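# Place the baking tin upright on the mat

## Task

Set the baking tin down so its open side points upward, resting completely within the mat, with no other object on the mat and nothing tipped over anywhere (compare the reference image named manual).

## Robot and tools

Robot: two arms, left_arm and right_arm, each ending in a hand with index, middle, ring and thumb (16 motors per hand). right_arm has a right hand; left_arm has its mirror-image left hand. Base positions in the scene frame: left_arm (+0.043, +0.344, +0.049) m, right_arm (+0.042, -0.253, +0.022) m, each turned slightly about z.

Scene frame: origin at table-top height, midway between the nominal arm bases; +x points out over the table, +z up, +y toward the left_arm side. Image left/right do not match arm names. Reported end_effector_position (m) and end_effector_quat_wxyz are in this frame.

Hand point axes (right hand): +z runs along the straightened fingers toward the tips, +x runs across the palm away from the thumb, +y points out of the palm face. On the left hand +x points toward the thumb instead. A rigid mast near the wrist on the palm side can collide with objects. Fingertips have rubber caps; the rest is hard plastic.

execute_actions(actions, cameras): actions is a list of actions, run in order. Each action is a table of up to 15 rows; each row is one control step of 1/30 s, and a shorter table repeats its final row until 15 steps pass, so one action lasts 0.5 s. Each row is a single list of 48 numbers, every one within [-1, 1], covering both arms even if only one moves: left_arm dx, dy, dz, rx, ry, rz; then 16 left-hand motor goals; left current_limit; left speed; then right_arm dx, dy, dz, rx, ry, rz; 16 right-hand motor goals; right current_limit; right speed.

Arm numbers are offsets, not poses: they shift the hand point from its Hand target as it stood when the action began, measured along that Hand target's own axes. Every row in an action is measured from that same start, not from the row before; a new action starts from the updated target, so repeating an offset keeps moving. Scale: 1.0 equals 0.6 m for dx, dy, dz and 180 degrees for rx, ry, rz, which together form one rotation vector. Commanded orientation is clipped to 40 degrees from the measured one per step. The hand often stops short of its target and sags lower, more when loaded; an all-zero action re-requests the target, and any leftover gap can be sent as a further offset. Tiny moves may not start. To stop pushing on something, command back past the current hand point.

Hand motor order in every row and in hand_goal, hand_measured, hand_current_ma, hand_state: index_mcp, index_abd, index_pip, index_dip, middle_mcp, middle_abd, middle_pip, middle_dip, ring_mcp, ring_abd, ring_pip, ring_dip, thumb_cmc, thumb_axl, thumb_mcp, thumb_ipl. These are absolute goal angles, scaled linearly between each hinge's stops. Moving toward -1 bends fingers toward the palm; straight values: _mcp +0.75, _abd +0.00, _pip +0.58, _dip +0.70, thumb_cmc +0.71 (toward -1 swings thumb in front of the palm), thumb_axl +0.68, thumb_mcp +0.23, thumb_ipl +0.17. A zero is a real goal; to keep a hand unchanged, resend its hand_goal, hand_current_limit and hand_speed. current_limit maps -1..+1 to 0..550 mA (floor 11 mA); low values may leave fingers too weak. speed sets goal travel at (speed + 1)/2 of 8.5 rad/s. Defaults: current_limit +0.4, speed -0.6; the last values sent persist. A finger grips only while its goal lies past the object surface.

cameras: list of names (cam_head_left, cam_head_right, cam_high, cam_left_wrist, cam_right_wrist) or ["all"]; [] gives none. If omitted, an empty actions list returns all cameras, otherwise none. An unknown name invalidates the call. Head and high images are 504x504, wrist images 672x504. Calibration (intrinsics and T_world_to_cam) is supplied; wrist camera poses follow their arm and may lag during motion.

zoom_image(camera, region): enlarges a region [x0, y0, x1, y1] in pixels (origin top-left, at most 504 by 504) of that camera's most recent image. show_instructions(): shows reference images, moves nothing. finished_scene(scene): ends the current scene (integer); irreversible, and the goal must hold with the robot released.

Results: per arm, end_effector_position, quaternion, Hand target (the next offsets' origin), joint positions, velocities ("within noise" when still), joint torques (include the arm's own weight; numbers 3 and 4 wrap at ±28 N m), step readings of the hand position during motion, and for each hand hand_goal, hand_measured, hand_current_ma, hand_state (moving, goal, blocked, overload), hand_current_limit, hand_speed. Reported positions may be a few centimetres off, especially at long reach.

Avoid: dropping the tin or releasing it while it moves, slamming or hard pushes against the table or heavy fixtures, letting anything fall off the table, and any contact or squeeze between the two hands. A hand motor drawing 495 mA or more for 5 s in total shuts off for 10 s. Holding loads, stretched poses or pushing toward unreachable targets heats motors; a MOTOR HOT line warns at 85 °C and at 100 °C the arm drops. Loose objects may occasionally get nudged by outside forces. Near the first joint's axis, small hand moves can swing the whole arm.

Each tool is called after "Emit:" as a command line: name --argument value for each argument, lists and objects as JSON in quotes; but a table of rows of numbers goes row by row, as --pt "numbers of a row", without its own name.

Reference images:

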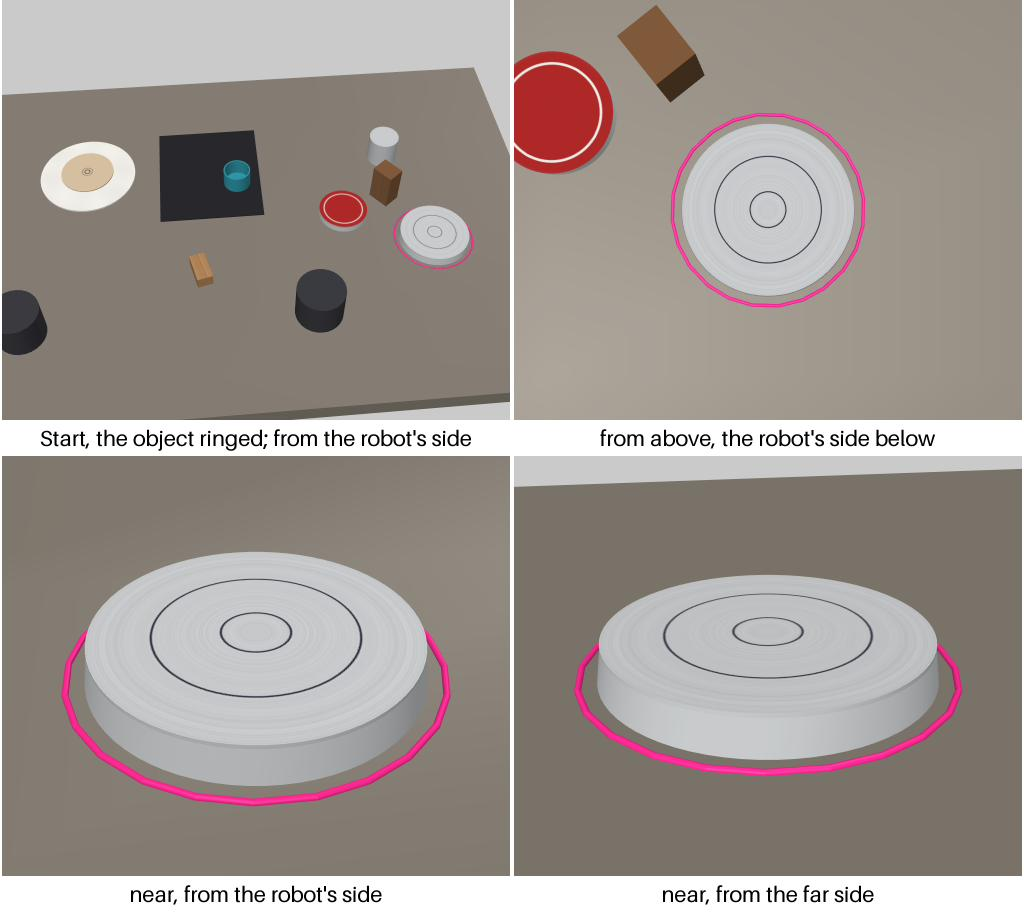

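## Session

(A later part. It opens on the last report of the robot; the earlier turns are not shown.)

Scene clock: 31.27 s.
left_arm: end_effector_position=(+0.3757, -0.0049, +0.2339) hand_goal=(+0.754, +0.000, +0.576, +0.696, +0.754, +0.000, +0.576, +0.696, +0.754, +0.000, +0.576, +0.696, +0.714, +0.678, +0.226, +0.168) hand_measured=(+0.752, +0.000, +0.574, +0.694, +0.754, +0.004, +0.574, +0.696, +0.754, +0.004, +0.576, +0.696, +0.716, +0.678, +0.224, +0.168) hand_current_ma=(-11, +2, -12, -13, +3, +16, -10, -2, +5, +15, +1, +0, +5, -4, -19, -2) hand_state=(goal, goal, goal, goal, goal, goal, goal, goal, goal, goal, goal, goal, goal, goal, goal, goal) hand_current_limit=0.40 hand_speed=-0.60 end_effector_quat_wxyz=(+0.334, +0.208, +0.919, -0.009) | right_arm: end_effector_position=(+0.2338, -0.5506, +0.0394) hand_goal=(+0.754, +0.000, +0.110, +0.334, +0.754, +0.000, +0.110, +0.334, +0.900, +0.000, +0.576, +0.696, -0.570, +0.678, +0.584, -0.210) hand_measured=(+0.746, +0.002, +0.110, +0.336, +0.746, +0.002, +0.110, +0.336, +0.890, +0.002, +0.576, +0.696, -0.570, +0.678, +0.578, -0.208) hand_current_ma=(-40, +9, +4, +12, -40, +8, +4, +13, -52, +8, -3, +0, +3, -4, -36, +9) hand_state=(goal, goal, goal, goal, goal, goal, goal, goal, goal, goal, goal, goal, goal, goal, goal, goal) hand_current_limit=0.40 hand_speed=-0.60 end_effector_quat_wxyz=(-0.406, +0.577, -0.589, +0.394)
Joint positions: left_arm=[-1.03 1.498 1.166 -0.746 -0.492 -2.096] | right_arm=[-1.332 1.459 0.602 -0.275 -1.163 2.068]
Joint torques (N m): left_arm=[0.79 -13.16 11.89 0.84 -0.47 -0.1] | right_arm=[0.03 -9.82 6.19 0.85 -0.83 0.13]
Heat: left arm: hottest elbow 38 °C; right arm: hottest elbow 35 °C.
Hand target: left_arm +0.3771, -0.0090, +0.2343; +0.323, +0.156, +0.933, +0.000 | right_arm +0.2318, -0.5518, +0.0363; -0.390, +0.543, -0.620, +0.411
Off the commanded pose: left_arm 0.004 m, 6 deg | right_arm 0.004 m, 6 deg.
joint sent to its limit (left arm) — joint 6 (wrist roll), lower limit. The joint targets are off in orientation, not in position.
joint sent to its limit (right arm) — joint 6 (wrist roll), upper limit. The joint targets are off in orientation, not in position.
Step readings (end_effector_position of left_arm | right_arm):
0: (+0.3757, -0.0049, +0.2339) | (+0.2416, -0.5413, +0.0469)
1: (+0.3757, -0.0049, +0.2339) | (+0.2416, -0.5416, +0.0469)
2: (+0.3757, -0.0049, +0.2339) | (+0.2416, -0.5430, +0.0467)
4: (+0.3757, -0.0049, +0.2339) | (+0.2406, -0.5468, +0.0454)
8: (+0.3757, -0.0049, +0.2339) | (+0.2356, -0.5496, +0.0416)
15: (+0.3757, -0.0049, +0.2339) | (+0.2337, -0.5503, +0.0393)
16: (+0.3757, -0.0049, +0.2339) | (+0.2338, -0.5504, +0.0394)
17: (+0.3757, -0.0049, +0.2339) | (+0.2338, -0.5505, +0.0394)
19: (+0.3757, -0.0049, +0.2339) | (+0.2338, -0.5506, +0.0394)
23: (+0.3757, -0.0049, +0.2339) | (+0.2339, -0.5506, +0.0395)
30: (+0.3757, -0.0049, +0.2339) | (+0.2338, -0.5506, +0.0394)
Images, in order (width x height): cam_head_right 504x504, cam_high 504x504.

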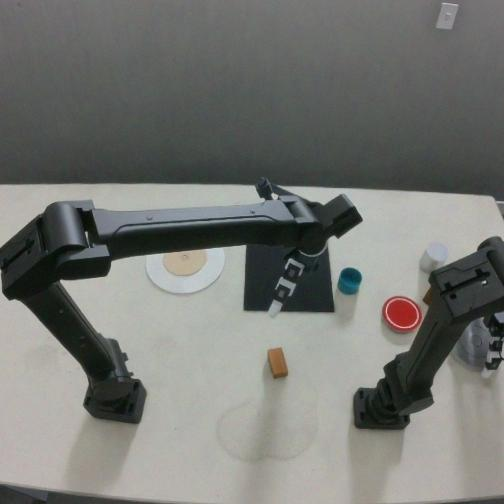

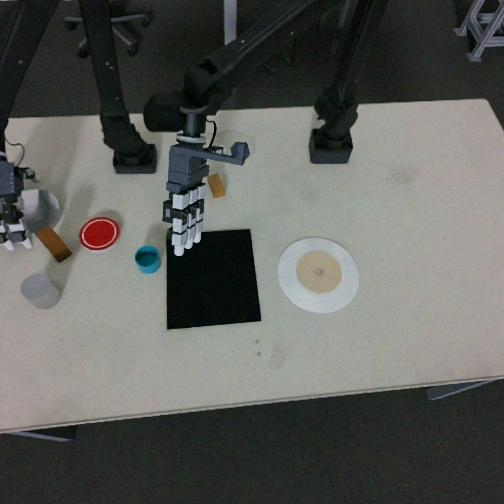

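Emit:
execute_actions --actions '[[[0,0,0,0,0,0,0.754,0,0.576,0.696,0.754,0,0.576,0.696,0.754,0,0.576,0.696,0.714,0.678,0.226,0.168,0.4,-0.6,0,0.0093,0.0036,0,0,0,0.6,0,0.109,0.333,0.6,0,0.109,0.333,0.9,0,0.576,0.696,-0.571,0.678,0.45,-0.211,0.4,-0.9]],[[0,0,0,0,0,0,0.754,0,0.576,0.696,0.754,0,0.576,0.696,0.754,0,0.576,0.696,0.714,0.678,0.226,0.168,0.4,-0.6,0,0,0,0,0,0,0.42,0,0.109,0.333,0.42,0,0.109,0.333,0.9,0,0.576,0.696,-0.571,0.678,0.25,-0.211,0.4,-0.9]],[[0,0,0,0,0,0,0.754,0,0.576,0.696,0.754,0,0.576,0.696,0.754,0,0.576,0.696,0.714,0.678,0.226,0.168,0.4,-0.6,0,0,0,0,0,0,0.42,0,0.109,0.333,0.42,0,0.109,0.333,0.9,0,0.576,0.696,-0.571,0.678,0.25,-0.211,0.4,-0.9]]]' --cameras '["cam_head_right","cam_high"]'

Emit:
zoom_image --camera "cam_high" --region '[0, 140, 140, 280]'

Emit:
zoom_image --camera "cam_head_right" --region '[404, 260, 504, 400]'

Scene clock: 33.93 s.
left_arm: end_effector_position=(+0.3757, -0.0049, +0.2339) hand_goal=(+0.754, +0.000, +0.576, +0.696, +0.754, +0.000, +0.576, +0.696, +0.754, +0.000, +0.576, +0.696, +0.714, +0.678, +0.226, +0.168) hand_measured=(+0.752, +0.000, +0.574, +0.694, +0.754, +0.004, +0.574, +0.696, +0.754, +0.004, +0.576, +0.696, +0.716, +0.678, +0.224, +0.168) hand_current_ma=(-11, +2, -12, -13, +3, +16, -10, -2, +5, +15, +1, +0, +5, -4, -19, -2) hand_state=(goal, goal, goal, goal, goal, goal, goal, goal, goal, goal, goal, goal, goal, goal, goal, goal) hand_current_limit=0.40 hand_speed=-0.60 end_effector_quat_wxyz=(+0.334, +0.208, +0.919, -0.009) | right_arm: end_effector_position=(+0.2353, -0.5502, +0.0348) hand_goal=(+0.420, +0.000, +0.110, +0.334, +0.420, +0.000, +0.110, +0.334, +0.900, +0.000, +0.576, +0.696, -0.570, +0.678, +0.250, -0.210) hand_measured=(+0.546, +0.002, +0.134, +0.342, +0.582, +0.000, +0.134, +0.344, +0.890, +0.002, +0.576, +0.696, -0.570, +0.678, +0.398, -0.194) hand_current_ma=(+385, +6, +116, +38, +385, +0, +111, +50, -52, +8, -3, +0, -1, -4, +385, +101) hand_state=(blocked, goal, blocked, goal, blocked, goal, blocked, goal, goal, goal, goal, goal, goal, goal, blocked, goal) hand_current_limit=0.40 hand_speed=-0.90 end_effector_quat_wxyz=(-0.410, +0.576, -0.585, +0.397)
Joint positions: left_arm=[-1.03 1.498 1.166 -0.746 -0.492 -2.096] | right_arm=[-1.332 1.476 0.595 -0.246 -1.175 2.071]
Joint torques (N m): left_arm=[1.2 -12.69 12.01 0.95 -0.55 -0.09] | right_arm=[-0.03 -10.05 6.09 0.59 -0.37 0.08]
Heat: left arm: hottest elbow 38 °C; right arm: hottest elbow 35 °C.
Hand target: left_arm +0.3771, -0.0090, +0.2343; +0.323, +0.156, +0.933, +0.000 | right_arm +0.2318, -0.5514, +0.0303; -0.390, +0.543, -0.620, +0.411
Off the commanded pose: left_arm 0.004 m, 6 deg | right_arm 0.006 m, 6 deg.
joint sent to its limit (left arm) — joint 6 (wrist roll), lower limit. The joint targets are off in orientation, not in position.
joint sent to its limit (right arm) — joint 6 (wrist roll), upper limit. The joint targets are off in orientation, not in position.
Step readings (end_effector_position of left_arm | right_arm):
0: (+0.3757, -0.0049, +0.2339) | (+0.2338, -0.5506, +0.0394)
1: (+0.3757, -0.0049, +0.2339) | (+0.2338, -0.5506, +0.0394)
2: (+0.3757, -0.0049, +0.2339) | (+0.2339, -0.5510, +0.0393)
4: (+0.3757, -0.0049, +0.2339) | (+0.2340, -0.5516, +0.0385)
8: (+0.3757, -0.0049, +0.2339) | (+0.2338, -0.5508, +0.0349)
15: (+0.3757, -0.0049, +0.2339) | (+0.2339, -0.5500, +0.0333)
16: (+0.3757, -0.0049, +0.2339) | (+0.2340, -0.5501, +0.0334)
17: (+0.3757, -0.0049, +0.2339) | (+0.2342, -0.5502, +0.0336)
19: (+0.3757, -0.0049, +0.2339) | (+0.2345, -0.5503, +0.0339)
23: (+0.3757, -0.0049, +0.2339) | (+0.2351, -0.5502, +0.0346)
30: (+0.3757, -0.0049, +0.2339) | (+0.2353, -0.5502, +0.0348)
31: (+0.3757, -0.0049, +0.2339) | (+0.2353, -0.5502, +0.0348)
32: (+0.3757, -0.0049, +0.2339) | (+0.2353, -0.5502, +0.0348)
34: (+0.3757, -0.0049, +0.2339) | (+0.2353, -0.5502, +0.0348)
38: (+0.3757, -0.0049, +0.2339) | (+0.2353, -0.5502, +0.0348)
45: (+0.3757, -0.0049, +0.2339) | (+0.2353, -0.5502, +0.0348)
Images, in order (width x height): cam_head_right 504x504, cam_high 504x504.

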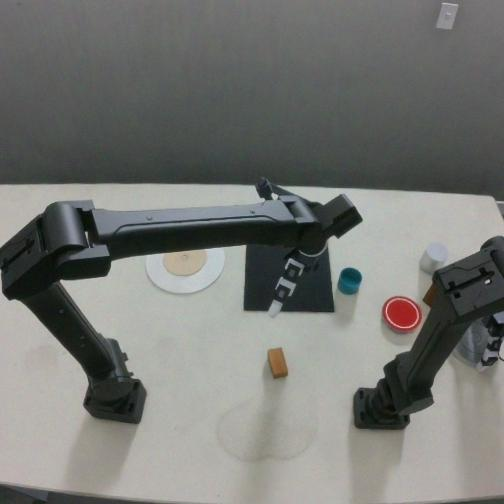

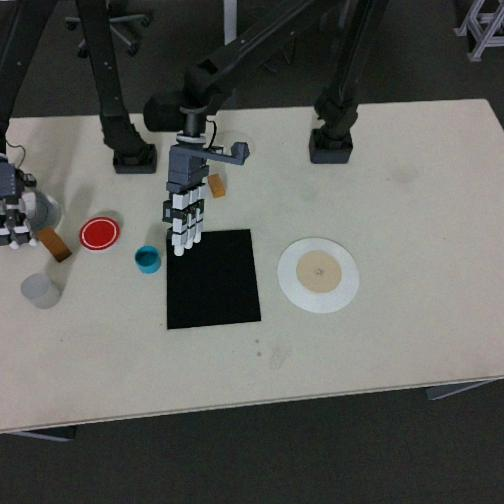

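Scaled by 3.600 from the camera's 504x504 image, which has a finer 720x720 frame.

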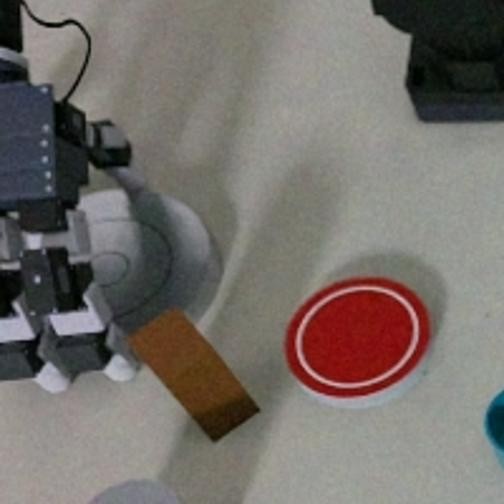

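Scaled by 3.600 from the camera's 504x504 image, which has a finer 720x720 frame.

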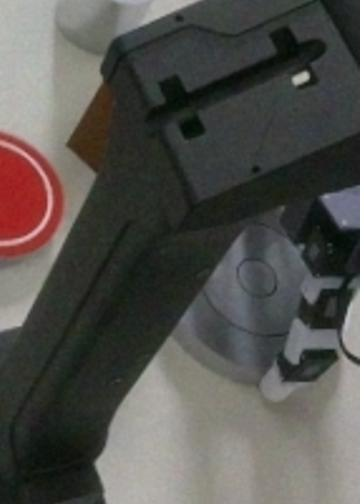

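Emit:
execute_actions --actions '[[[0,0,0,0,0,0,0.754,0,0.576,0.696,0.754,0,0.576,0.696,0.754,0,0.576,0.696,0.714,0.678,0.226,0.168,0.4,-0.6,-0.003,-0.078,-0.03,0,0,0,0.42,0,0.109,0.333,0.42,0,0.109,0.333,0.9,0,0.576,0.696,-0.571,0.678,0.25,-0.211,0.4,-0.9]],[[0,0,0,0,0,0,0.754,0,0.576,0.696,0.754,0,0.576,0.696,0.754,0,0.576,0.696,0.714,0.678,0.226,0.168,0.4,-0.6,-0.005,-0.117,-0.045,0,0,0,0.42,0,0.109,0.333,0.42,0,0.109,0.333,0.9,0,0.576,0.696,-0.571,0.678,0.25,-0.211,0.4,-0.9]],[[0,0,0,0,0,0,0.754,0,0.576,0.696,0.754,0,0.576,0.696,0.754,0,0.576,0.696,0.714,0.678,0.226,0.168,0.4,-0.6,-0.006,-0.156,-0.06,0,0,0,0.42,0,0.109,0.333,0.42,0,0.109,0.333,0.9,0,0.576,0.696,-0.571,0.678,0.25,-0.211,0.4,-0.9]]]' --cameras '["cam_head_left","cam_head_right","cam_high"]'

Emit:
zoom_image --camera "cam_high" --region '[0, 100, 140, 240]'

Scene clock: 36.63 s.
left_arm: end_effector_position=(+0.3757, -0.0049, +0.2339) hand_goal=(+0.754, +0.000, +0.576, +0.696, +0.754, +0.000, +0.576, +0.696, +0.754, +0.000, +0.576, +0.696, +0.714, +0.678, +0.226, +0.168) hand_measured=(+0.752, +0.000, +0.574, +0.694, +0.754, +0.004, +0.574, +0.696, +0.754, +0.004, +0.576, +0.696, +0.716, +0.678, +0.224, +0.168) hand_current_ma=(-11, +2, -12, -13, +3, +16, -10, -2, +5, +15, +1, +0, +5, -4, -19, -2) hand_state=(goal, goal, goal, goal, goal, goal, goal, goal, goal, goal, goal, goal, goal, goal, goal, goal) hand_current_limit=0.40 hand_speed=-0.60 end_effector_quat_wxyz=(+0.334, +0.208, +0.919, -0.009) | right_arm: end_effector_position=(+0.2314, -0.5371, +0.2383) hand_goal=(+0.420, +0.000, +0.110, +0.334, +0.420, +0.000, +0.110, +0.334, +0.900, +0.000, +0.576, +0.696, -0.570, +0.678, +0.250, -0.210) hand_measured=(+0.514, +0.000, +0.148, +0.354, +0.496, -0.008, +0.144, +0.354, +0.888, +0.002, +0.576, +0.696, -0.564, +0.678, +0.394, -0.172) hand_current_ma=(+385, -3, +176, +91, +385, -29, +161, +91, -58, +8, -3, +0, +30, -4, +385, +246) hand_state=(blocked, goal, blocked, goal, blocked, goal, blocked, goal, goal, goal, goal, goal, goal, goal, blocked, blocked) hand_current_limit=0.40 hand_speed=-0.90 end_effector_quat_wxyz=(-0.415, +0.570, -0.597, +0.383)
Joint positions: left_arm=[-1.03 1.498 1.166 -0.746 -0.492 -2.096] | right_arm=[-1.332 1.115 0.916 -0.966 -1.165 2.071]
Joint torques (N m): left_arm=[1.08 -12.34 11.97 1.1 -0.53 -0.11] | right_arm=[-0.15 -7.59 13.68 0.18 -0.88 0.09]
Heat: left arm: hottest elbow 38 °C; right arm: hottest elbow 35 °C.
Hand target: left_arm +0.3771, -0.0090, +0.2343; +0.323, +0.156, +0.933, +0.000 | right_arm +0.2314, -0.5515, +0.2562; -0.390, +0.543, -0.620, +0.411
Off the commanded pose: left_arm 0.004 m, 6 deg | right_arm 0.023 m, 6 deg.
joint sent to its limit (left arm) — joint 6 (wrist roll), lower limit. The joint targets are off in orientation, not in position.
joint sent to its limit (right arm) — joint 6 (wrist roll), upper limit. The joint targets are off in orientation, not in position.
Step readings (end_effector_position of left_arm | right_arm):
0: (+0.3757, -0.0049, +0.2339) | (+0.2353, -0.5502, +0.0348)
1: (+0.3757, -0.0049, +0.2339) | (+0.2354, -0.5502, +0.0350)
2: (+0.3757, -0.0049, +0.2339) | (+0.2351, -0.5489, +0.0358)
4: (+0.3757, -0.0049, +0.2339) | (+0.2337, -0.5436, +0.0397)
8: (+0.3757, -0.0049, +0.2339) | (+0.2314, -0.5345, +0.0536)
15: (+0.3757, -0.0049, +0.2339) | (+0.2306, -0.5302, +0.0621)
16: (+0.3757, -0.0049, +0.2339) | (+0.2305, -0.5297, +0.0623)
17: (+0.3757, -0.0049, +0.2339) | (+0.2302, -0.5279, +0.0646)
19: (+0.3757, -0.0049, +0.2339) | (+0.2295, -0.5242, +0.0742)
23: (+0.3757, -0.0049, +0.2339) | (+0.2311, -0.5295, +0.1107)
30: (+0.3757, -0.0049, +0.2339) | (+0.2322, -0.5375, +0.1404)
31: (+0.3757, -0.0049, +0.2339) | (+0.2318, -0.5364, +0.1401)
32: (+0.3757, -0.0049, +0.2339) | (+0.2312, -0.5332, +0.1423)
34: (+0.3757, -0.0049, +0.2339) | (+0.2302, -0.5277, +0.1527)
38: (+0.3757, -0.0049, +0.2339) | (+0.2320, -0.5337, +0.1975)
45: (+0.3757, -0.0049, +0.2339) | (+0.2327, -0.5399, +0.2402)
Images, in order (width x height): cam_head_left 504x504, cam_head_right 504x504, cam_high 504x504.

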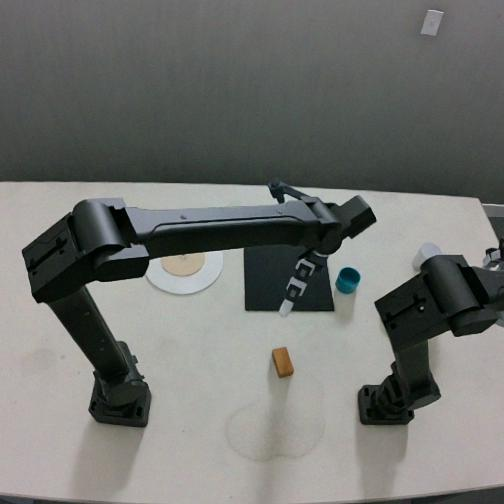

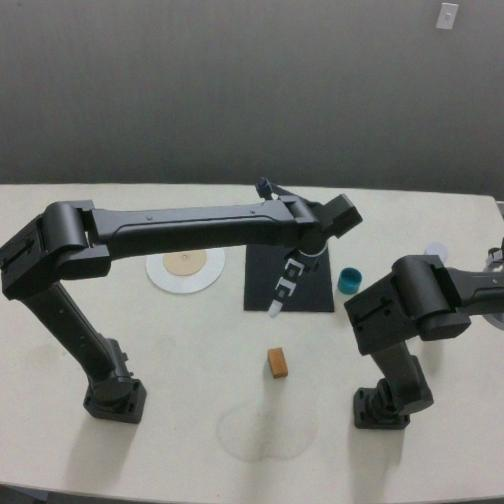

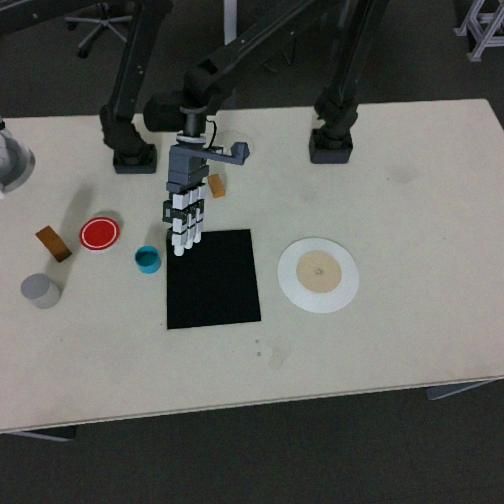

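Scaled by 3.600 from the camera's 504x504 image, which has a finer 720x720 frame.

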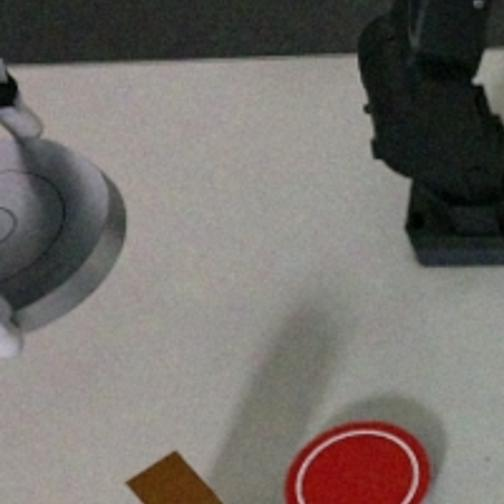

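Emit:
execute_actions --actions '[[[-0.066,0.238,-0.098,0,0,0,0.754,0,0.576,0.696,0.754,0,0.576,0.696,0.754,0,0.576,0.696,0.714,0.678,0.226,0.168,0.4,-0.6,-0.148,-0.0195,0.0475,-0.007,0.068,-0.19,0.42,0,0.109,0.333,0.42,0,0.109,0.333,0.9,0,0.576,0.696,-0.571,0.678,0.25,-0.211,0.4,-0.9]],[[-0.066,0.238,-0.098,0,0,0,0.754,0,0.576,0.696,0.754,0,0.576,0.696,0.754,0,0.576,0.696,0.714,0.678,0.226,0.168,0.4,-0.6,-0.1175,-0.102,0.0167,-0.007,0.068,-0.19,0.42,0,0.109,0.333,0.42,0,0.109,0.333,0.9,0,0.576,0.696,-0.571,0.678,0.25,-0.211,0.4,-0.9]],[[0,0,0,0.135,0.0617,-0.04,0.754,0,0.109,0.333,0.754,0,0.109,0.333,0.9,0,0.576,0.696,-0.571,0.678,0.584,-0.211,0.4,-0.6,-0.0405,-0.151,-0.0035,-0.007,0.068,-0.19,0.42,0,0.109,0.333,0.42,0,0.109,0.333,0.9,0,0.576,0.696,-0.571,0.678,0.25,-0.211,0.4,-0.9]],[[0,0,0,0.135,0.0617,-0.04,0.754,0,0.109,0.333,0.754,0,0.109,0.333,0.9,0,0.576,0.696,-0.571,0.678,0.584,-0.211,0.4,-0.6,0.053,-0.147,-0.0055,-0.007,0.068,-0.19,0.42,0,0.109,0.333,0.42,0,0.109,0.333,0.9,0,0.576,0.696,-0.571,0.678,0.25,-0.211,0.4,-0.9]],[[0,0,0,0.135,0.0617,-0.04,0.754,0,0.109,0.333,0.754,0,0.109,0.333,0.9,0,0.576,0.696,-0.571,0.678,0.584,-0.211,0.4,-0.6,0.126,-0.092,0.0117,-0.007,0.068,-0.19,0.42,0,0.109,0.333,0.42,0,0.109,0.333,0.9,0,0.576,0.696,-0.571,0.678,0.25,-0.211,0.4,-0.9]]]' --cameras '["all"]'

Scene clock: 43.23 s.
left_arm: end_effector_position=(+0.4470, +0.2500, +0.4084) hand_goal=(+0.754, +0.000, +0.110, +0.334, +0.754, +0.000, +0.110, +0.334, +0.900, +0.000, +0.576, +0.696, -0.570, +0.678, +0.584, -0.210) hand_measured=(+0.746, +0.000, +0.110, +0.336, +0.744, +0.004, +0.110, +0.336, +0.888, +0.004, +0.574, +0.696, -0.566, +0.678, +0.576, -0.208) hand_current_ma=(-46, +4, +3, +13, -52, +15, +4, +12, -62, +14, -7, +0, +22, -4, -57, +7) hand_state=(goal, goal, goal, goal, goal, goal, goal, goal, goal, goal, goal, goal, goal, goal, goal, goal) hand_current_limit=0.40 hand_speed=-0.60 end_effector_quat_wxyz=(+0.082, +0.058, +0.851, -0.516) | right_arm: end_effector_position=(+0.4249, -0.1257, +0.2775) hand_goal=(+0.420, +0.000, +0.110, +0.334, +0.420, +0.000, +0.110, +0.334, +0.900, +0.000, +0.576, +0.696, -0.570, +0.678, +0.250, -0.210) hand_measured=(+0.508, +0.004, +0.150, +0.354, +0.486, -0.002, +0.144, +0.354, +0.910, +0.002, +0.576, +0.696, -0.548, +0.678, +0.400, -0.172) hand_current_ma=(+385, +14, +188, +93, +343, -6, +162, +91, +47, +9, +1, +0, +102, -4, +385, +248) hand_state=(blocked, goal, blocked, goal, blocked, goal, blocked, goal, goal, goal, goal, goal, blocked, goal, blocked, blocked) hand_current_limit=0.40 hand_speed=-0.90 end_effector_quat_wxyz=(+0.550, +0.574, +0.392, +0.463)
Joint positions: left_arm=[0.119 1.382 1.579 -1.698 1.097 -1.424] | right_arm=[0.784 1.532 0.381 1.215 1.002 0.046]
Joint torques (N m): left_arm=[1.03 -10.11 10.43 0.44 1.16 -0.22] | right_arm=[-0.03 -9.88 5.07 1.88 -0.17 -0.3]
Heat: left arm: hottest elbow 38 °C; right arm: hottest elbow 35 °C.
Hand target: left_arm +0.4484, +0.2512, +0.4042; -0.097, +0.144, +0.812, -0.557 | right_arm +0.4318, -0.1276, +0.2768; +0.620, +0.450, +0.374, +0.522
Off the commanded pose: left_arm 0.004 m, 24 deg | right_arm 0.007 m, 18 deg.
joint sent to its limit (left arm) — joint 4 (wrist pitch), lower limit. The joint targets are off in orientation, not in position.
Step readings (end_effector_position of left_arm | right_arm):
0: (+0.3757, -0.0049, +0.2339) | (+0.2314, -0.5371, +0.2383)
1: (+0.3757, -0.0046, +0.2336) | (+0.2312, -0.5374, +0.2382)
2: (+0.3765, -0.0003, +0.2345) | (+0.2305, -0.5385, +0.2355)
4: (+0.3778, +0.0184, +0.2385) | (+0.2337, -0.5330, +0.2284)
8: (+0.3959, +0.0874, +0.2749) | (+0.2536, -0.4822, +0.2369)
15: (+0.4050, +0.1298, +0.3134) | (+0.2636, -0.4677, +0.2702)
16: (+0.4048, +0.1298, +0.3128) | (+0.2640, -0.4686, +0.2678)
17: (+0.4050, +0.1324, +0.3108) | (+0.2649, -0.4698, +0.2638)
19: (+0.4076, +0.1500, +0.3125) | (+0.2705, -0.4591, +0.2508)
23: (+0.4204, +0.2235, +0.3427) | (+0.2842, -0.4069, +0.2377)
30: (+0.4329, +0.2532, +0.3926) | (+0.2940, -0.3855, +0.2649)
31: (+0.4339, +0.2500, +0.3930) | (+0.2952, -0.3839, +0.2655)
32: (+0.4328, +0.2423, +0.3883) | (+0.2979, -0.3795, +0.2655)
34: (+0.4280, +0.2304, +0.3788) | (+0.3063, -0.3606, +0.2638)
38: (+0.4316, +0.2418, +0.3823) | (+0.3207, -0.3087, +0.2584)
45: (+0.4380, +0.2527, +0.3882) | (+0.3345, -0.2958, +0.2562)
46: (+0.4372, +0.2503, +0.3872) | (+0.3363, -0.2961, +0.2551)
47: (+0.4330, +0.2423, +0.3854) | (+0.3379, -0.2942, +0.2538)
49: (+0.4255, +0.2291, +0.3873) | (+0.3429, -0.2793, +0.2493)
53: (+0.4348, +0.2414, +0.3970) | (+0.3605, -0.2320, +0.2336)
60: (+0.4397, +0.2542, +0.3847) | (+0.3744, -0.2187, +0.2411)
61: (+0.4396, +0.2528, +0.3845) | (+0.3757, -0.2180, +0.2449)
62: (+0.4390, +0.2460, +0.3874) | (+0.3778, -0.2147, +0.2492)
64: (+0.4387, +0.2342, +0.3958) | (+0.3859, -0.2019, +0.2539)
68: (+0.4441, +0.2425, +0.4055) | (+0.4088, -0.1566, +0.2512)
75: (+0.4474, +0.2507, +0.4083) | (+0.4245, -0.1291, +0.2671)
camera_calibration:
cam_left_wrist: T_world_to_cam=[[0.628213, -0.308912, 0.714088, -0.524428], [-0.573122, 0.436982, 0.693237, -0.184406], [-0.526193, -0.84476, 0.0974737, 0.53232], [0, 0, 0, 1]] pos_world=[0.503869, 0.368263, 0.450438]
cam_right_wrist: T_world_to_cam=[[-0.220042, -0.821855, 0.525486, -0.116801], [-0.773336, -0.181377, -0.607498, 0.4295], [0.594587, -0.540052, -0.59566, -0.0319776], [0, 0, 0, 1]] pos_world=[0.32546, -0.0353619, 0.30325]

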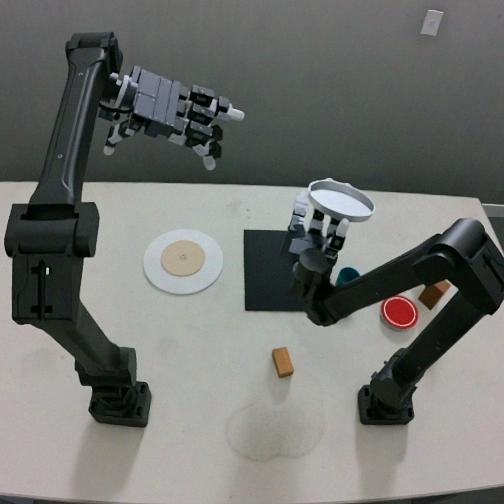

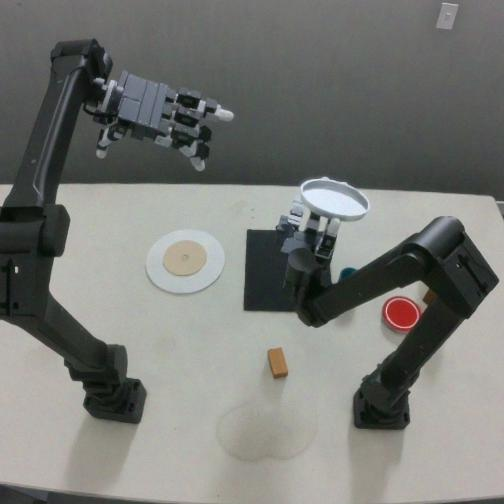

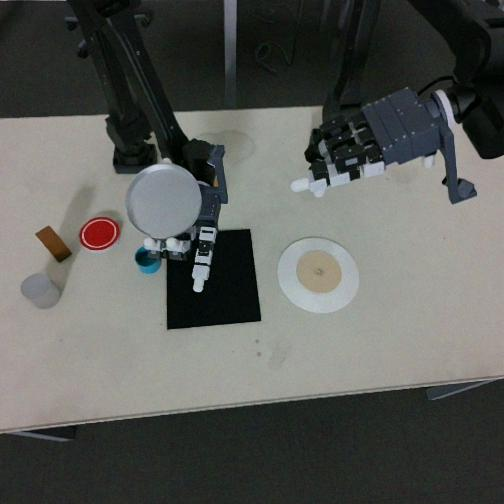

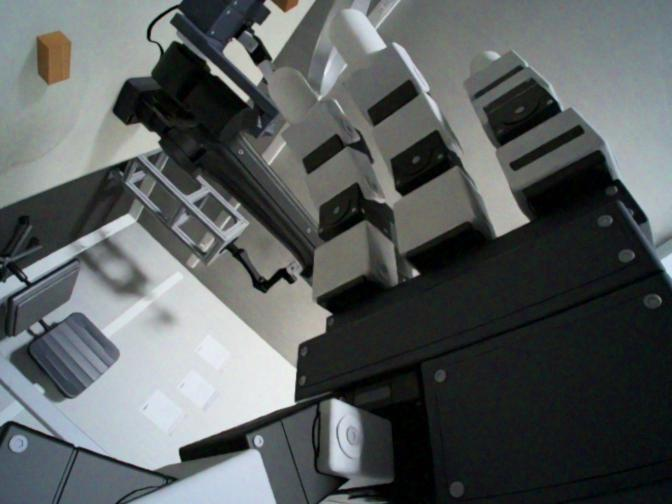

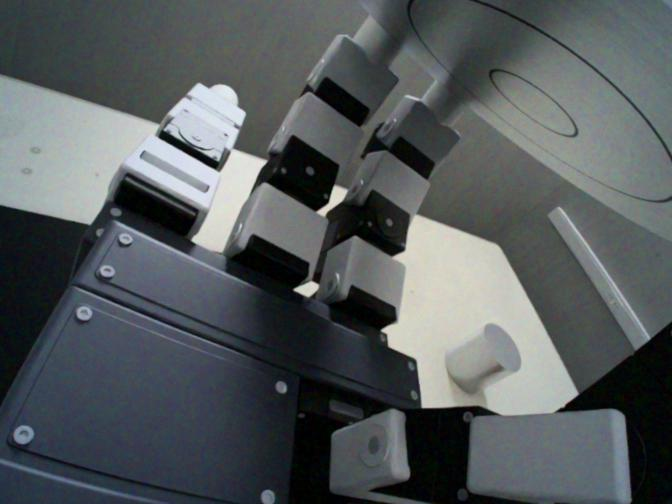

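Emit:
execute_actions --actions '[[[-0.08,-0.077,0.2,0,0,0,0.754,0,0.109,0.333,0.754,0,0.109,0.333,0.9,0,0.576,0.696,-0.571,0.678,0.584,-0.211,0.4,-0.6,0,0,0,-0.083,0,-0.033,0.42,0,0.109,0.333,0.42,0,0.109,0.333,0.9,0,0.576,0.696,-0.571,0.678,0.25,-0.211,0.4,-0.9]],[[-0.08,-0.077,0.2,0,0,0,0.754,0,0.109,0.333,0.754,0,0.109,0.333,0.9,0,0.576,0.696,-0.571,0.678,0.584,-0.211,0.4,-0.6,0,0,0,0,0,0,0.42,0,0.109,0.333,0.42,0,0.109,0.333,0.9,0,0.576,0.696,-0.571,0.678,0.25,-0.211,0.4,-0.9]],[[-0.08,-0.077,0.18,0,0,0,0.754,0,0.109,0.333,0.754,0,0.109,0.333,0.9,0,0.576,0.696,-0.571,0.678,0.584,-0.211,0.4,-0.6,0,0,0,0,0,0,0.42,0,0.109,0.333,0.42,0,0.109,0.333,0.9,0,0.576,0.696,-0.571,0.678,0.25,-0.211,0.4,-0.9]]]' --cameras '["cam_head_left","cam_head_right","cam_high","cam_left_wrist"]'

Emit:
zoom_image --camera "cam_head_left" --region '[220, 80, 430, 290]'

Emit:
zoom_image --camera "cam_high" --region '[80, 100, 280, 300]'

Scene clock: 46.83 s.
left_arm: end_effector_position=(+0.4465, -0.1471, +0.3962) hand_goal=(+0.754, +0.000, +0.110, +0.334, +0.754, +0.000, +0.110, +0.334, +0.900, +0.000, +0.576, +0.696, -0.570, +0.678, +0.584, -0.210) hand_measured=(+0.744, +0.000, +0.110, +0.336, +0.744, +0.002, +0.110, +0.336, +0.888, +0.002, +0.574, +0.696, -0.570, +0.678, +0.578, -0.208) hand_current_ma=(-48, +4, +1, +12, -56, +9, +0, +11, -63, +9, -7, +0, +4, -4, -39, +7) hand_state=(goal, goal, goal, goal, goal, goal, goal, goal, goal, goal, goal, goal, goal, goal, goal, goal) hand_current_limit=0.40 hand_speed=-0.60 end_effector_quat_wxyz=(-0.124, +0.191, +0.809, -0.542) | right_arm: end_effector_position=(+0.4339, -0.1219, +0.2699) hand_goal=(+0.420, +0.000, +0.110, +0.334, +0.420, +0.000, +0.110, +0.334, +0.900, +0.000, +0.576, +0.696, -0.570, +0.678, +0.250, -0.210) hand_measured=(+0.508, +0.002, +0.150, +0.354, +0.486, -0.004, +0.144, +0.354, +0.910, +0.002, +0.576, +0.696, -0.552, +0.678, +0.400, -0.172) hand_current_ma=(+385, +9, +188, +93, +343, -12, +162, +91, +51, +8, +2, +0, +89, -4, +385, +248) hand_state=(blocked, goal, blocked, goal, blocked, goal, blocked, goal, goal, goal, goal, goal, goal, goal, blocked, blocked) hand_current_limit=0.40 hand_speed=-0.90 end_effector_quat_wxyz=(+0.592, +0.471, +0.454, +0.471)
Joint positions: left_arm=[-0.611 1.904 2.145 -1.326 1.124 -2.094] | right_arm=[0.668 1.705 0.336 1.567 0.738 -0.23]
Joint torques (N m): left_arm=[0.38 -18.55 15.04 0.7 0.94 -0.15] | right_arm=[-0.26 -12.16 3.14 2.11 -0.26 -0.25]
Heat: left arm: hottest elbow 39 °C; right arm: hottest elbow 35 °C.
Hand target: left_arm +0.4552, -0.1500, +0.4083; -0.097, +0.144, +0.812, -0.557 | right_arm +0.4318, -0.1275, +0.2768; +0.700, +0.345, +0.326, +0.534
Off the commanded pose: left_arm 0.015 m, 6 deg | right_arm 0.009 m, 25 deg.
joint sent to its limit (left arm) — joint 6 (wrist roll), lower limit. The joint targets are off in orientation, not in position.
joint sent to its limit (right arm) — joint 4 (wrist pitch), upper limit. The joint targets are off in orientation, not in position.
Step readings (end_effector_position of left_arm | right_arm):
0: (+0.4470, +0.2500, +0.4084) | (+0.4249, -0.1257, +0.2775)
1: (+0.4469, +0.2494, +0.4084) | (+0.4249, -0.1252, +0.2779)
2: (+0.4457, +0.2428, +0.4079) | (+0.4248, -0.1243, +0.2801)
4: (+0.4431, +0.2216, +0.4071) | (+0.4243, -0.1238, +0.2842)
8: (+0.4332, +0.1488, +0.3974) | (+0.4296, -0.1244, +0.2745)
15: (+0.4365, +0.1100, +0.3794) | (+0.4329, -0.1250, +0.2704)
16: (+0.4376, +0.1102, +0.3798) | (+0.4330, -0.1242, +0.2708)
17: (+0.4381, +0.1057, +0.3814) | (+0.4331, -0.1235, +0.2712)
19: (+0.4437, +0.0886, +0.3886) | (+0.4333, -0.1228, +0.2712)
23: (+0.4387, +0.0219, +0.3978) | (+0.4334, -0.1221, +0.2706)
30: (+0.4286, -0.0267, +0.3869) | (+0.4338, -0.1222, +0.2702)
31: (+0.4314, -0.0263, +0.3860) | (+0.4338, -0.1222, +0.2701)
32: (+0.4342, -0.0303, +0.3862) | (+0.4338, -0.1222, +0.2700)
34: (+0.4479, -0.0454, +0.3915) | (+0.4338, -0.1222, +0.2700)
38: (+0.4544, -0.0992, +0.4000) | (+0.4338, -0.1220, +0.2699)
45: (+0.4351, -0.1510, +0.3924) | (+0.4338, -0.1219, +0.2699)
camera_calibration:
cam_left_wrist: T_world_to_cam=[[0.569986, -0.557288, 0.603776, -0.604994], [-0.168718, 0.639788, 0.749804, -0.175781], [-0.804145, -0.529246, 0.270646, 0.299716], [0, 0, 0, 1]] pos_world=[0.556196, -0.0660701, 0.415966]
Images, in order (width x height): cam_head_left 504x504, cam_head_right 504x504, cam_high 504x504, cam_left_wrist 672x504.

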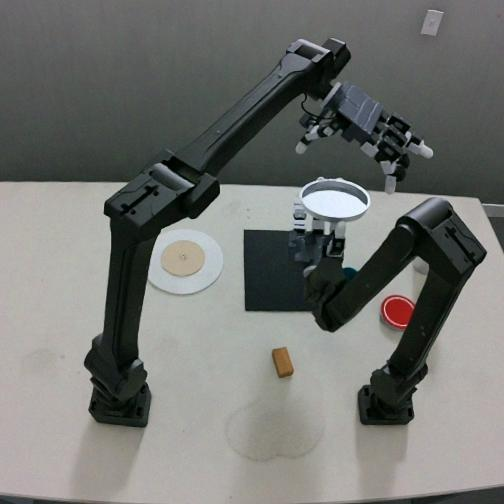

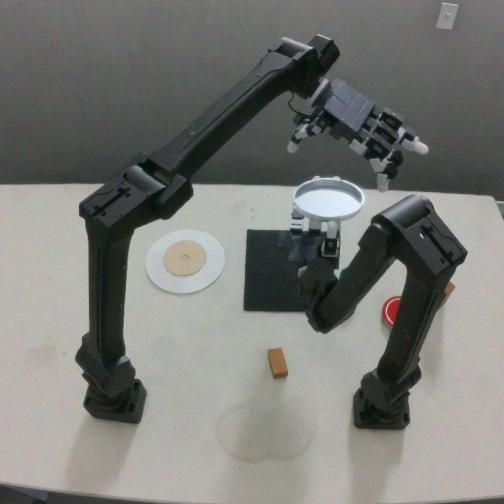

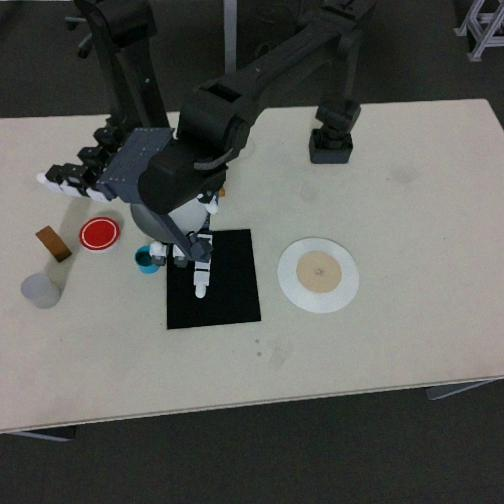

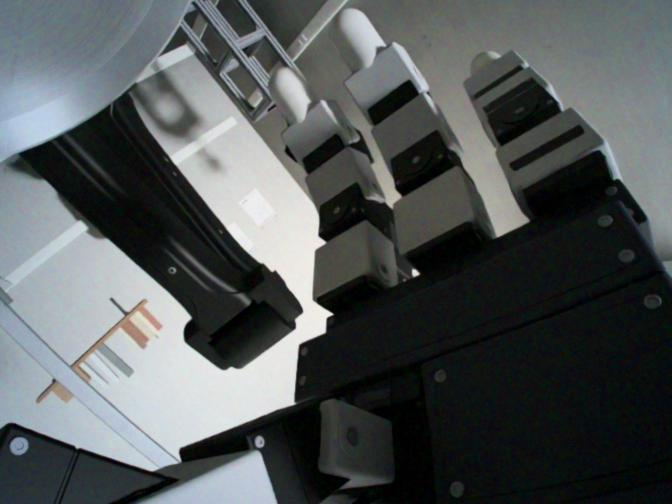

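Scaled by 2.400 from the camera's 504x504 image, which has a finer 720x720 frame.

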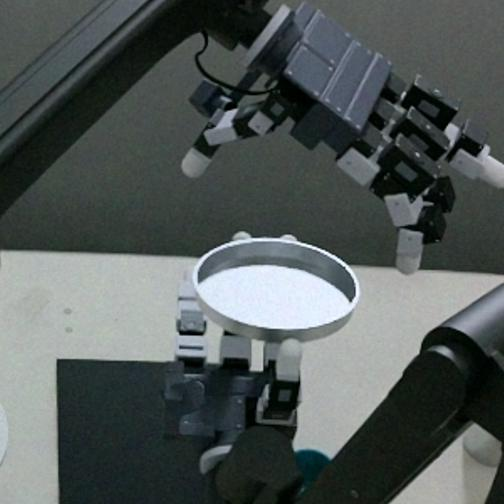

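Scaled by 2.520 from the camera's 504x504 image, which has a finer 720x720 frame.

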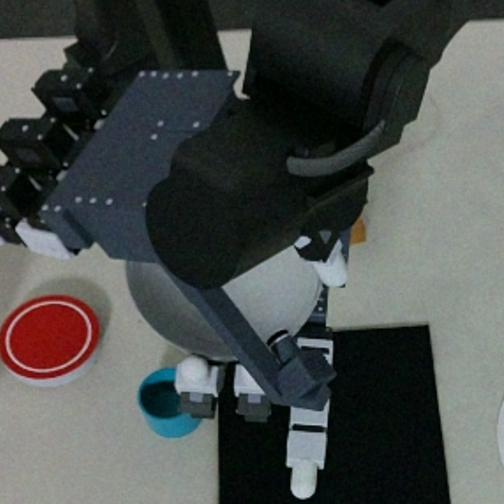

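Emit:
execute_actions --actions '[[[0.057,0.0487,0.0125,0.045,0,0,0.754,0,0.109,0.333,0.754,0,0.109,0.333,0.9,0,0.576,0.696,-0.571,0.678,0.584,-0.211,0.4,-0.6,0,0,0,0,0,0,0.42,0,0.109,0.333,0.42,0,0.109,0.333,0.9,0,0.576,0.696,-0.571,0.678,0.25,-0.211,0.4,-0.9]],[[0,0.045,0.0105,0,0,0,0.754,0,0.109,0.333,0.754,0,0.109,0.333,0.9,0,0.576,0.696,-0.571,0.678,0.584,-0.211,0.4,-0.6,0,0,0,0,0,0,0.42,0,0.109,0.333,0.42,0,0.109,0.333,0.9,0,0.576,0.696,-0.571,0.678,0.25,-0.211,0.4,-0.9]]]' --cameras '["cam_head_left","cam_head_right","cam_high"]'

Emit:
zoom_image --camera "cam_head_left" --region '[260, 110, 420, 270]'

Emit:
zoom_image --camera "cam_head_right" --region '[260, 110, 420, 270]'

Scene clock: 49.63 s.
left_arm: end_effector_position=(+0.4198, -0.1389, +0.3403) hand_goal=(+0.754, +0.000, +0.110, +0.334, +0.754, +0.000, +0.110, +0.334, +0.900, +0.000, +0.576, +0.696, -0.570, +0.678, +0.584, -0.210) hand_measured=(+0.744, +0.000, +0.110, +0.336, +0.744, +0.002, +0.110, +0.336, +0.888, +0.002, +0.574, +0.696, -0.570, +0.678, +0.578, -0.208) hand_current_ma=(-49, +4, +1, +12, -57, +9, +0, +11, -63, +9, -7, +0, +3, -4, -39, +7) hand_state=(goal, goal, goal, goal, goal, goal, goal, goal, goal, goal, goal, goal, goal, goal, goal, goal) hand_current_limit=0.40 hand_speed=-0.60 end_effector_quat_wxyz=(-0.154, +0.200, +0.774, -0.581) | right_arm: end_effector_position=(+0.4339, -0.1218, +0.2699) hand_goal=(+0.420, +0.000, +0.110, +0.334, +0.420, +0.000, +0.110, +0.334, +0.900, +0.000, +0.576, +0.696, -0.570, +0.678, +0.250, -0.210) hand_measured=(+0.508, +0.002, +0.150, +0.354, +0.486, -0.004, +0.144, +0.354, +0.910, +0.002, +0.576, +0.696, -0.552, +0.678, +0.400, -0.172) hand_current_ma=(+385, +9, +188, +93, +343, -12, +162, +91, +51, +8, +2, +0, +89, -4, +385, +248) hand_state=(blocked, goal, blocked, goal, blocked, goal, blocked, goal, goal, goal, goal, goal, goal, goal, blocked, blocked) hand_current_limit=0.40 hand_speed=-0.90 end_effector_quat_wxyz=(+0.592, +0.470, +0.454, +0.471)
Joint positions: left_arm=[-0.602 1.811 1.821 -1.086 1.25 -2.095] | right_arm=[0.668 1.705 0.336 1.567 0.737 -0.23]
Joint torques (N m): left_arm=[2.08 -20.07 10.74 1.43 1.05 -0.14] | right_arm=[-0.26 -12.16 3.15 2.09 -0.28 -0.25]
Heat: left arm: hottest elbow 39 °C; right arm: hottest elbow 35 °C.
Hand target: left_arm +0.4246, -0.1349, +0.3504; -0.107, +0.137, +0.771, -0.613 | right_arm +0.4318, -0.1274, +0.2768; +0.700, +0.345, +0.326, +0.534
Off the commanded pose: left_arm 0.012 m, 10 deg | right_arm 0.009 m, 25 deg.
joint sent to its limit (left arm) — joint 6 (wrist roll), lower limit. The joint targets are off in orientation, not in position.
joint sent to its limit (right arm) — joint 4 (wrist pitch), upper limit. The joint targets are off in orientation, not in position.
Step readings (end_effector_position of left_arm | right_arm):
0: (+0.4465, -0.1471, +0.3962) | (+0.4339, -0.1219, +0.2699)
1: (+0.4463, -0.1473, +0.3964) | (+0.4339, -0.1219, +0.2699)
2: (+0.4438, -0.1488, +0.3955) | (+0.4339, -0.1219, +0.2699)
4: (+0.4359, -0.1480, +0.3912) | (+0.4339, -0.1219, +0.2699)
8: (+0.4208, -0.1400, +0.3718) | (+0.4339, -0.1218, +0.2699)
15: (+0.4207, -0.1405, +0.3589) | (+0.4339, -0.1218, +0.2699)
16: (+0.4210, -0.1405, +0.3584) | (+0.4339, -0.1218, +0.2699)
17: (+0.4213, -0.1406, +0.3577) | (+0.4339, -0.1218, +0.2699)
19: (+0.4208, -0.1400, +0.3549) | (+0.4339, -0.1218, +0.2699)
23: (+0.4190, -0.1386, +0.3464) | (+0.4339, -0.1218, +0.2699)
30: (+0.4191, -0.1386, +0.3402) | (+0.4339, -0.1218, +0.2699)
Images, in order (width x height): cam_head_left 504x504, cam_head_right 504x504, cam_high 504x504.

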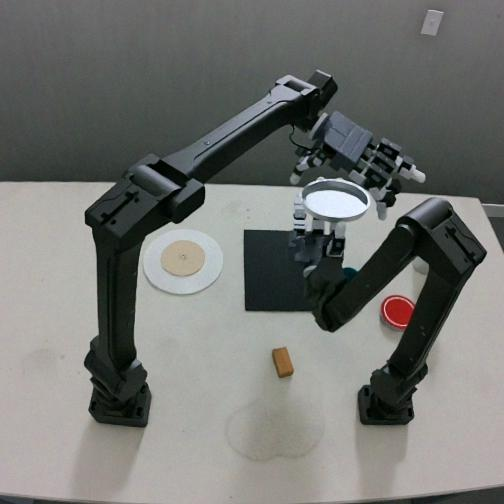

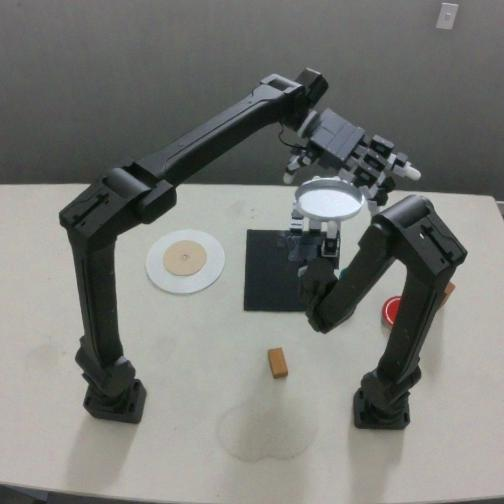

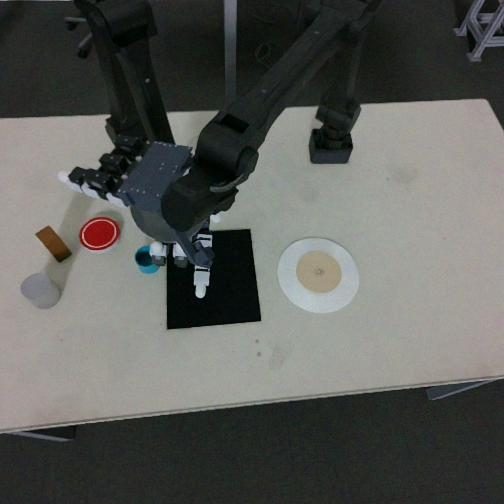

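Scaled by 3.150 from the camera's 504x504 image, which has a finer 720x720 frame.

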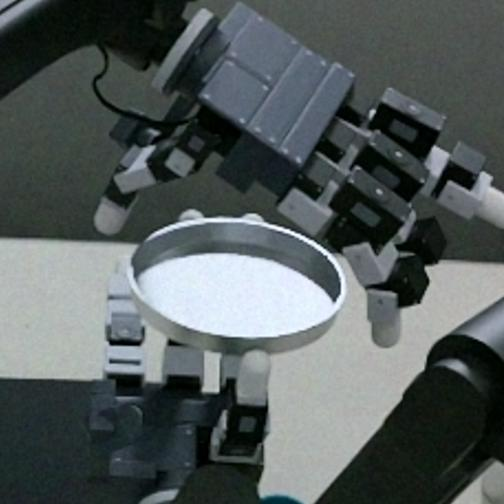

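Scaled by 3.150 from the camera's 504x504 image, which has a finer 720x720 frame.

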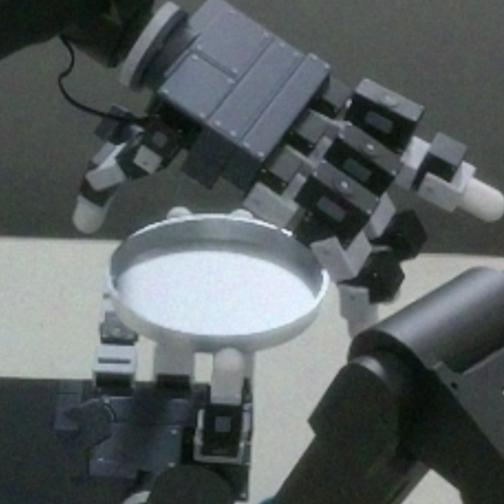

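Emit:
execute_actions --actions '[[[-0.0033,0.0543,0.0023,0.028,0,0,0.754,0,0.109,0.333,0.754,0,0.109,0.333,0.9,0,0.576,0.696,-0.571,0.678,0.584,-0.211,0.4,-0.6,0,0,0,0,0,0,0.42,0,0.109,0.333,0.42,0,0.109,0.333,0.9,0,0.576,0.696,-0.571,0.678,0.25,-0.211,0.4,-0.9]]]' --cameras '["cam_head_left","cam_head_right","cam_high"]'

Emit:
zoom_image --camera "cam_head_left" --region '[280, 140, 400, 260]'

Emit:
zoom_image --camera "cam_high" --region '[110, 140, 250, 280]'

Scene clock: 51.53 s.
left_arm: end_effector_position=(+0.4235, -0.1301, +0.3152) hand_goal=(+0.754, +0.000, +0.110, +0.334, +0.754, +0.000, +0.110, +0.334, +0.900, +0.000, +0.576, +0.696, -0.570, +0.678, +0.584, -0.210) hand_measured=(+0.744, +0.000, +0.110, +0.336, +0.744, +0.002, +0.110, +0.336, +0.888, +0.002, +0.574, +0.696, -0.570, +0.678, +0.578, -0.208) hand_current_ma=(-49, +4, +1, +12, -57, +9, +0, +11, -63, +9, -7, +0, +3, -4, -39, +7) hand_state=(goal, goal, goal, goal, goal, goal, goal, goal, goal, goal, goal, goal, goal, goal, goal, goal) hand_current_limit=0.40 hand_speed=-0.60 end_effector_quat_wxyz=(-0.160, +0.201, +0.749, -0.611) | right_arm: end_effector_position=(+0.4339, -0.1218, +0.2699) hand_goal=(+0.420, +0.000, +0.110, +0.334, +0.420, +0.000, +0.110, +0.334, +0.900, +0.000, +0.576, +0.696, -0.570, +0.678, +0.250, -0.210) hand_measured=(+0.508, +0.002, +0.150, +0.354, +0.486, -0.004, +0.144, +0.354, +0.910, +0.002, +0.576, +0.696, -0.552, +0.678, +0.400, -0.172) hand_current_ma=(+385, +9, +188, +93, +343, -12, +162, +91, +51, +8, +2, +0, +89, -4, +385, +248) hand_state=(blocked, goal, blocked, goal, blocked, goal, blocked, goal, goal, goal, goal, goal, goal, goal, blocked, blocked) hand_current_limit=0.40 hand_speed=-0.90 end_effector_quat_wxyz=(+0.592, +0.470, +0.454, +0.471)
Joint positions: left_arm=[-0.571 1.801 1.71 -0.962 1.336 -2.095] | right_arm=[0.668 1.705 0.336 1.567 0.737 -0.23]
Joint torques (N m): left_arm=[0.5 -18.2 11.25 1.57 1.14 -0.17] | right_arm=[-0.15 -12.1 3.19 2.09 -0.28 -0.26]
Heat: left arm: hottest elbow 39 °C; right arm: hottest elbow 35 °C.
Hand target: left_arm +0.4284, -0.1302, +0.3186; -0.113, +0.132, +0.743, -0.646 | right_arm +0.4318, -0.1274, +0.2768; +0.700, +0.345, +0.326, +0.534
Off the commanded pose: left_arm 0.006 m, 10 deg | right_arm 0.009 m, 25 deg.
joint sent to its limit (left arm) — joint 6 (wrist roll), lower limit. The joint targets are off in orientation, not in position.
joint sent to its limit (right arm) — joint 4 (wrist pitch), upper limit. The joint targets are off in orientation, not in position.
Step readings (end_effector_position of left_arm | right_arm):
0: (+0.4199, -0.1390, +0.3403) | (+0.4339, -0.1218, +0.2699)
1: (+0.4196, -0.1392, +0.3400) | (+0.4339, -0.1218, +0.2699)
2: (+0.4191, -0.1398, +0.3396) | (+0.4339, -0.1218, +0.2699)
4: (+0.4167, -0.1398, +0.3360) | (+0.4339, -0.1218, +0.2699)
8: (+0.4182, -0.1341, +0.3206) | (+0.4339, -0.1218, +0.2699)
15: (+0.4232, -0.1298, +0.3150) | (+0.4339, -0.1218, +0.2699)
Images, in order (width x height): cam_head_left 504x504, cam_head_right 504x504, cam_high 504x504.

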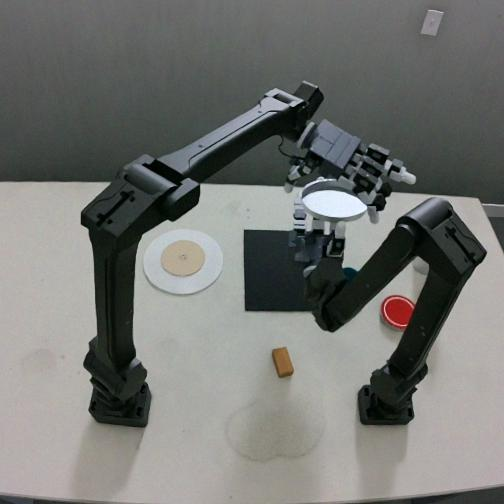

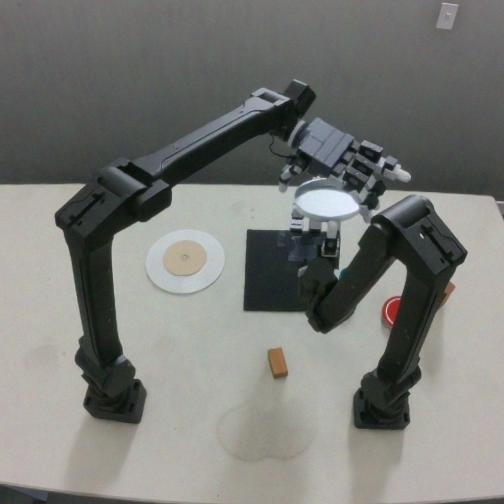

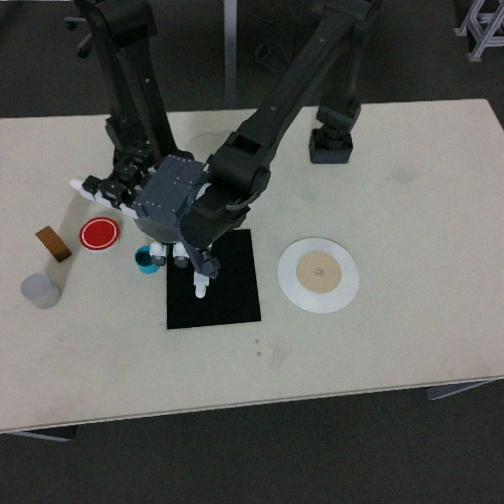

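Scaled by 4.200 from the camera's 504x504 image, which has a finer 720x720 frame.

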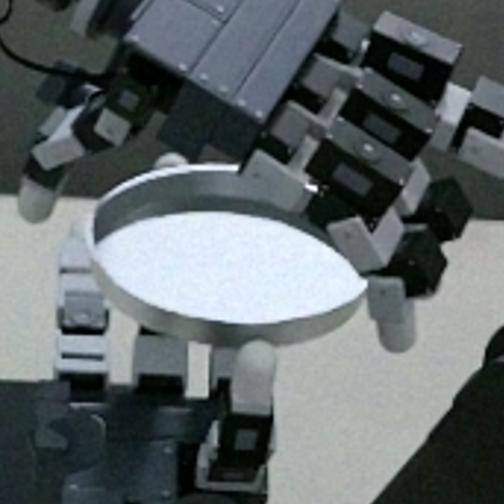

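Scaled by 3.600 from the camera's 504x504 image, which has a finer 720x720 frame.

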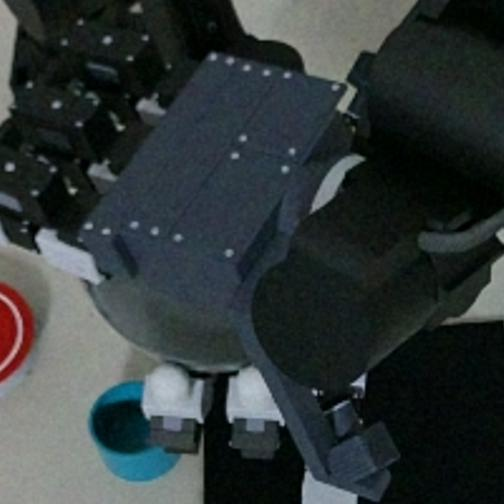

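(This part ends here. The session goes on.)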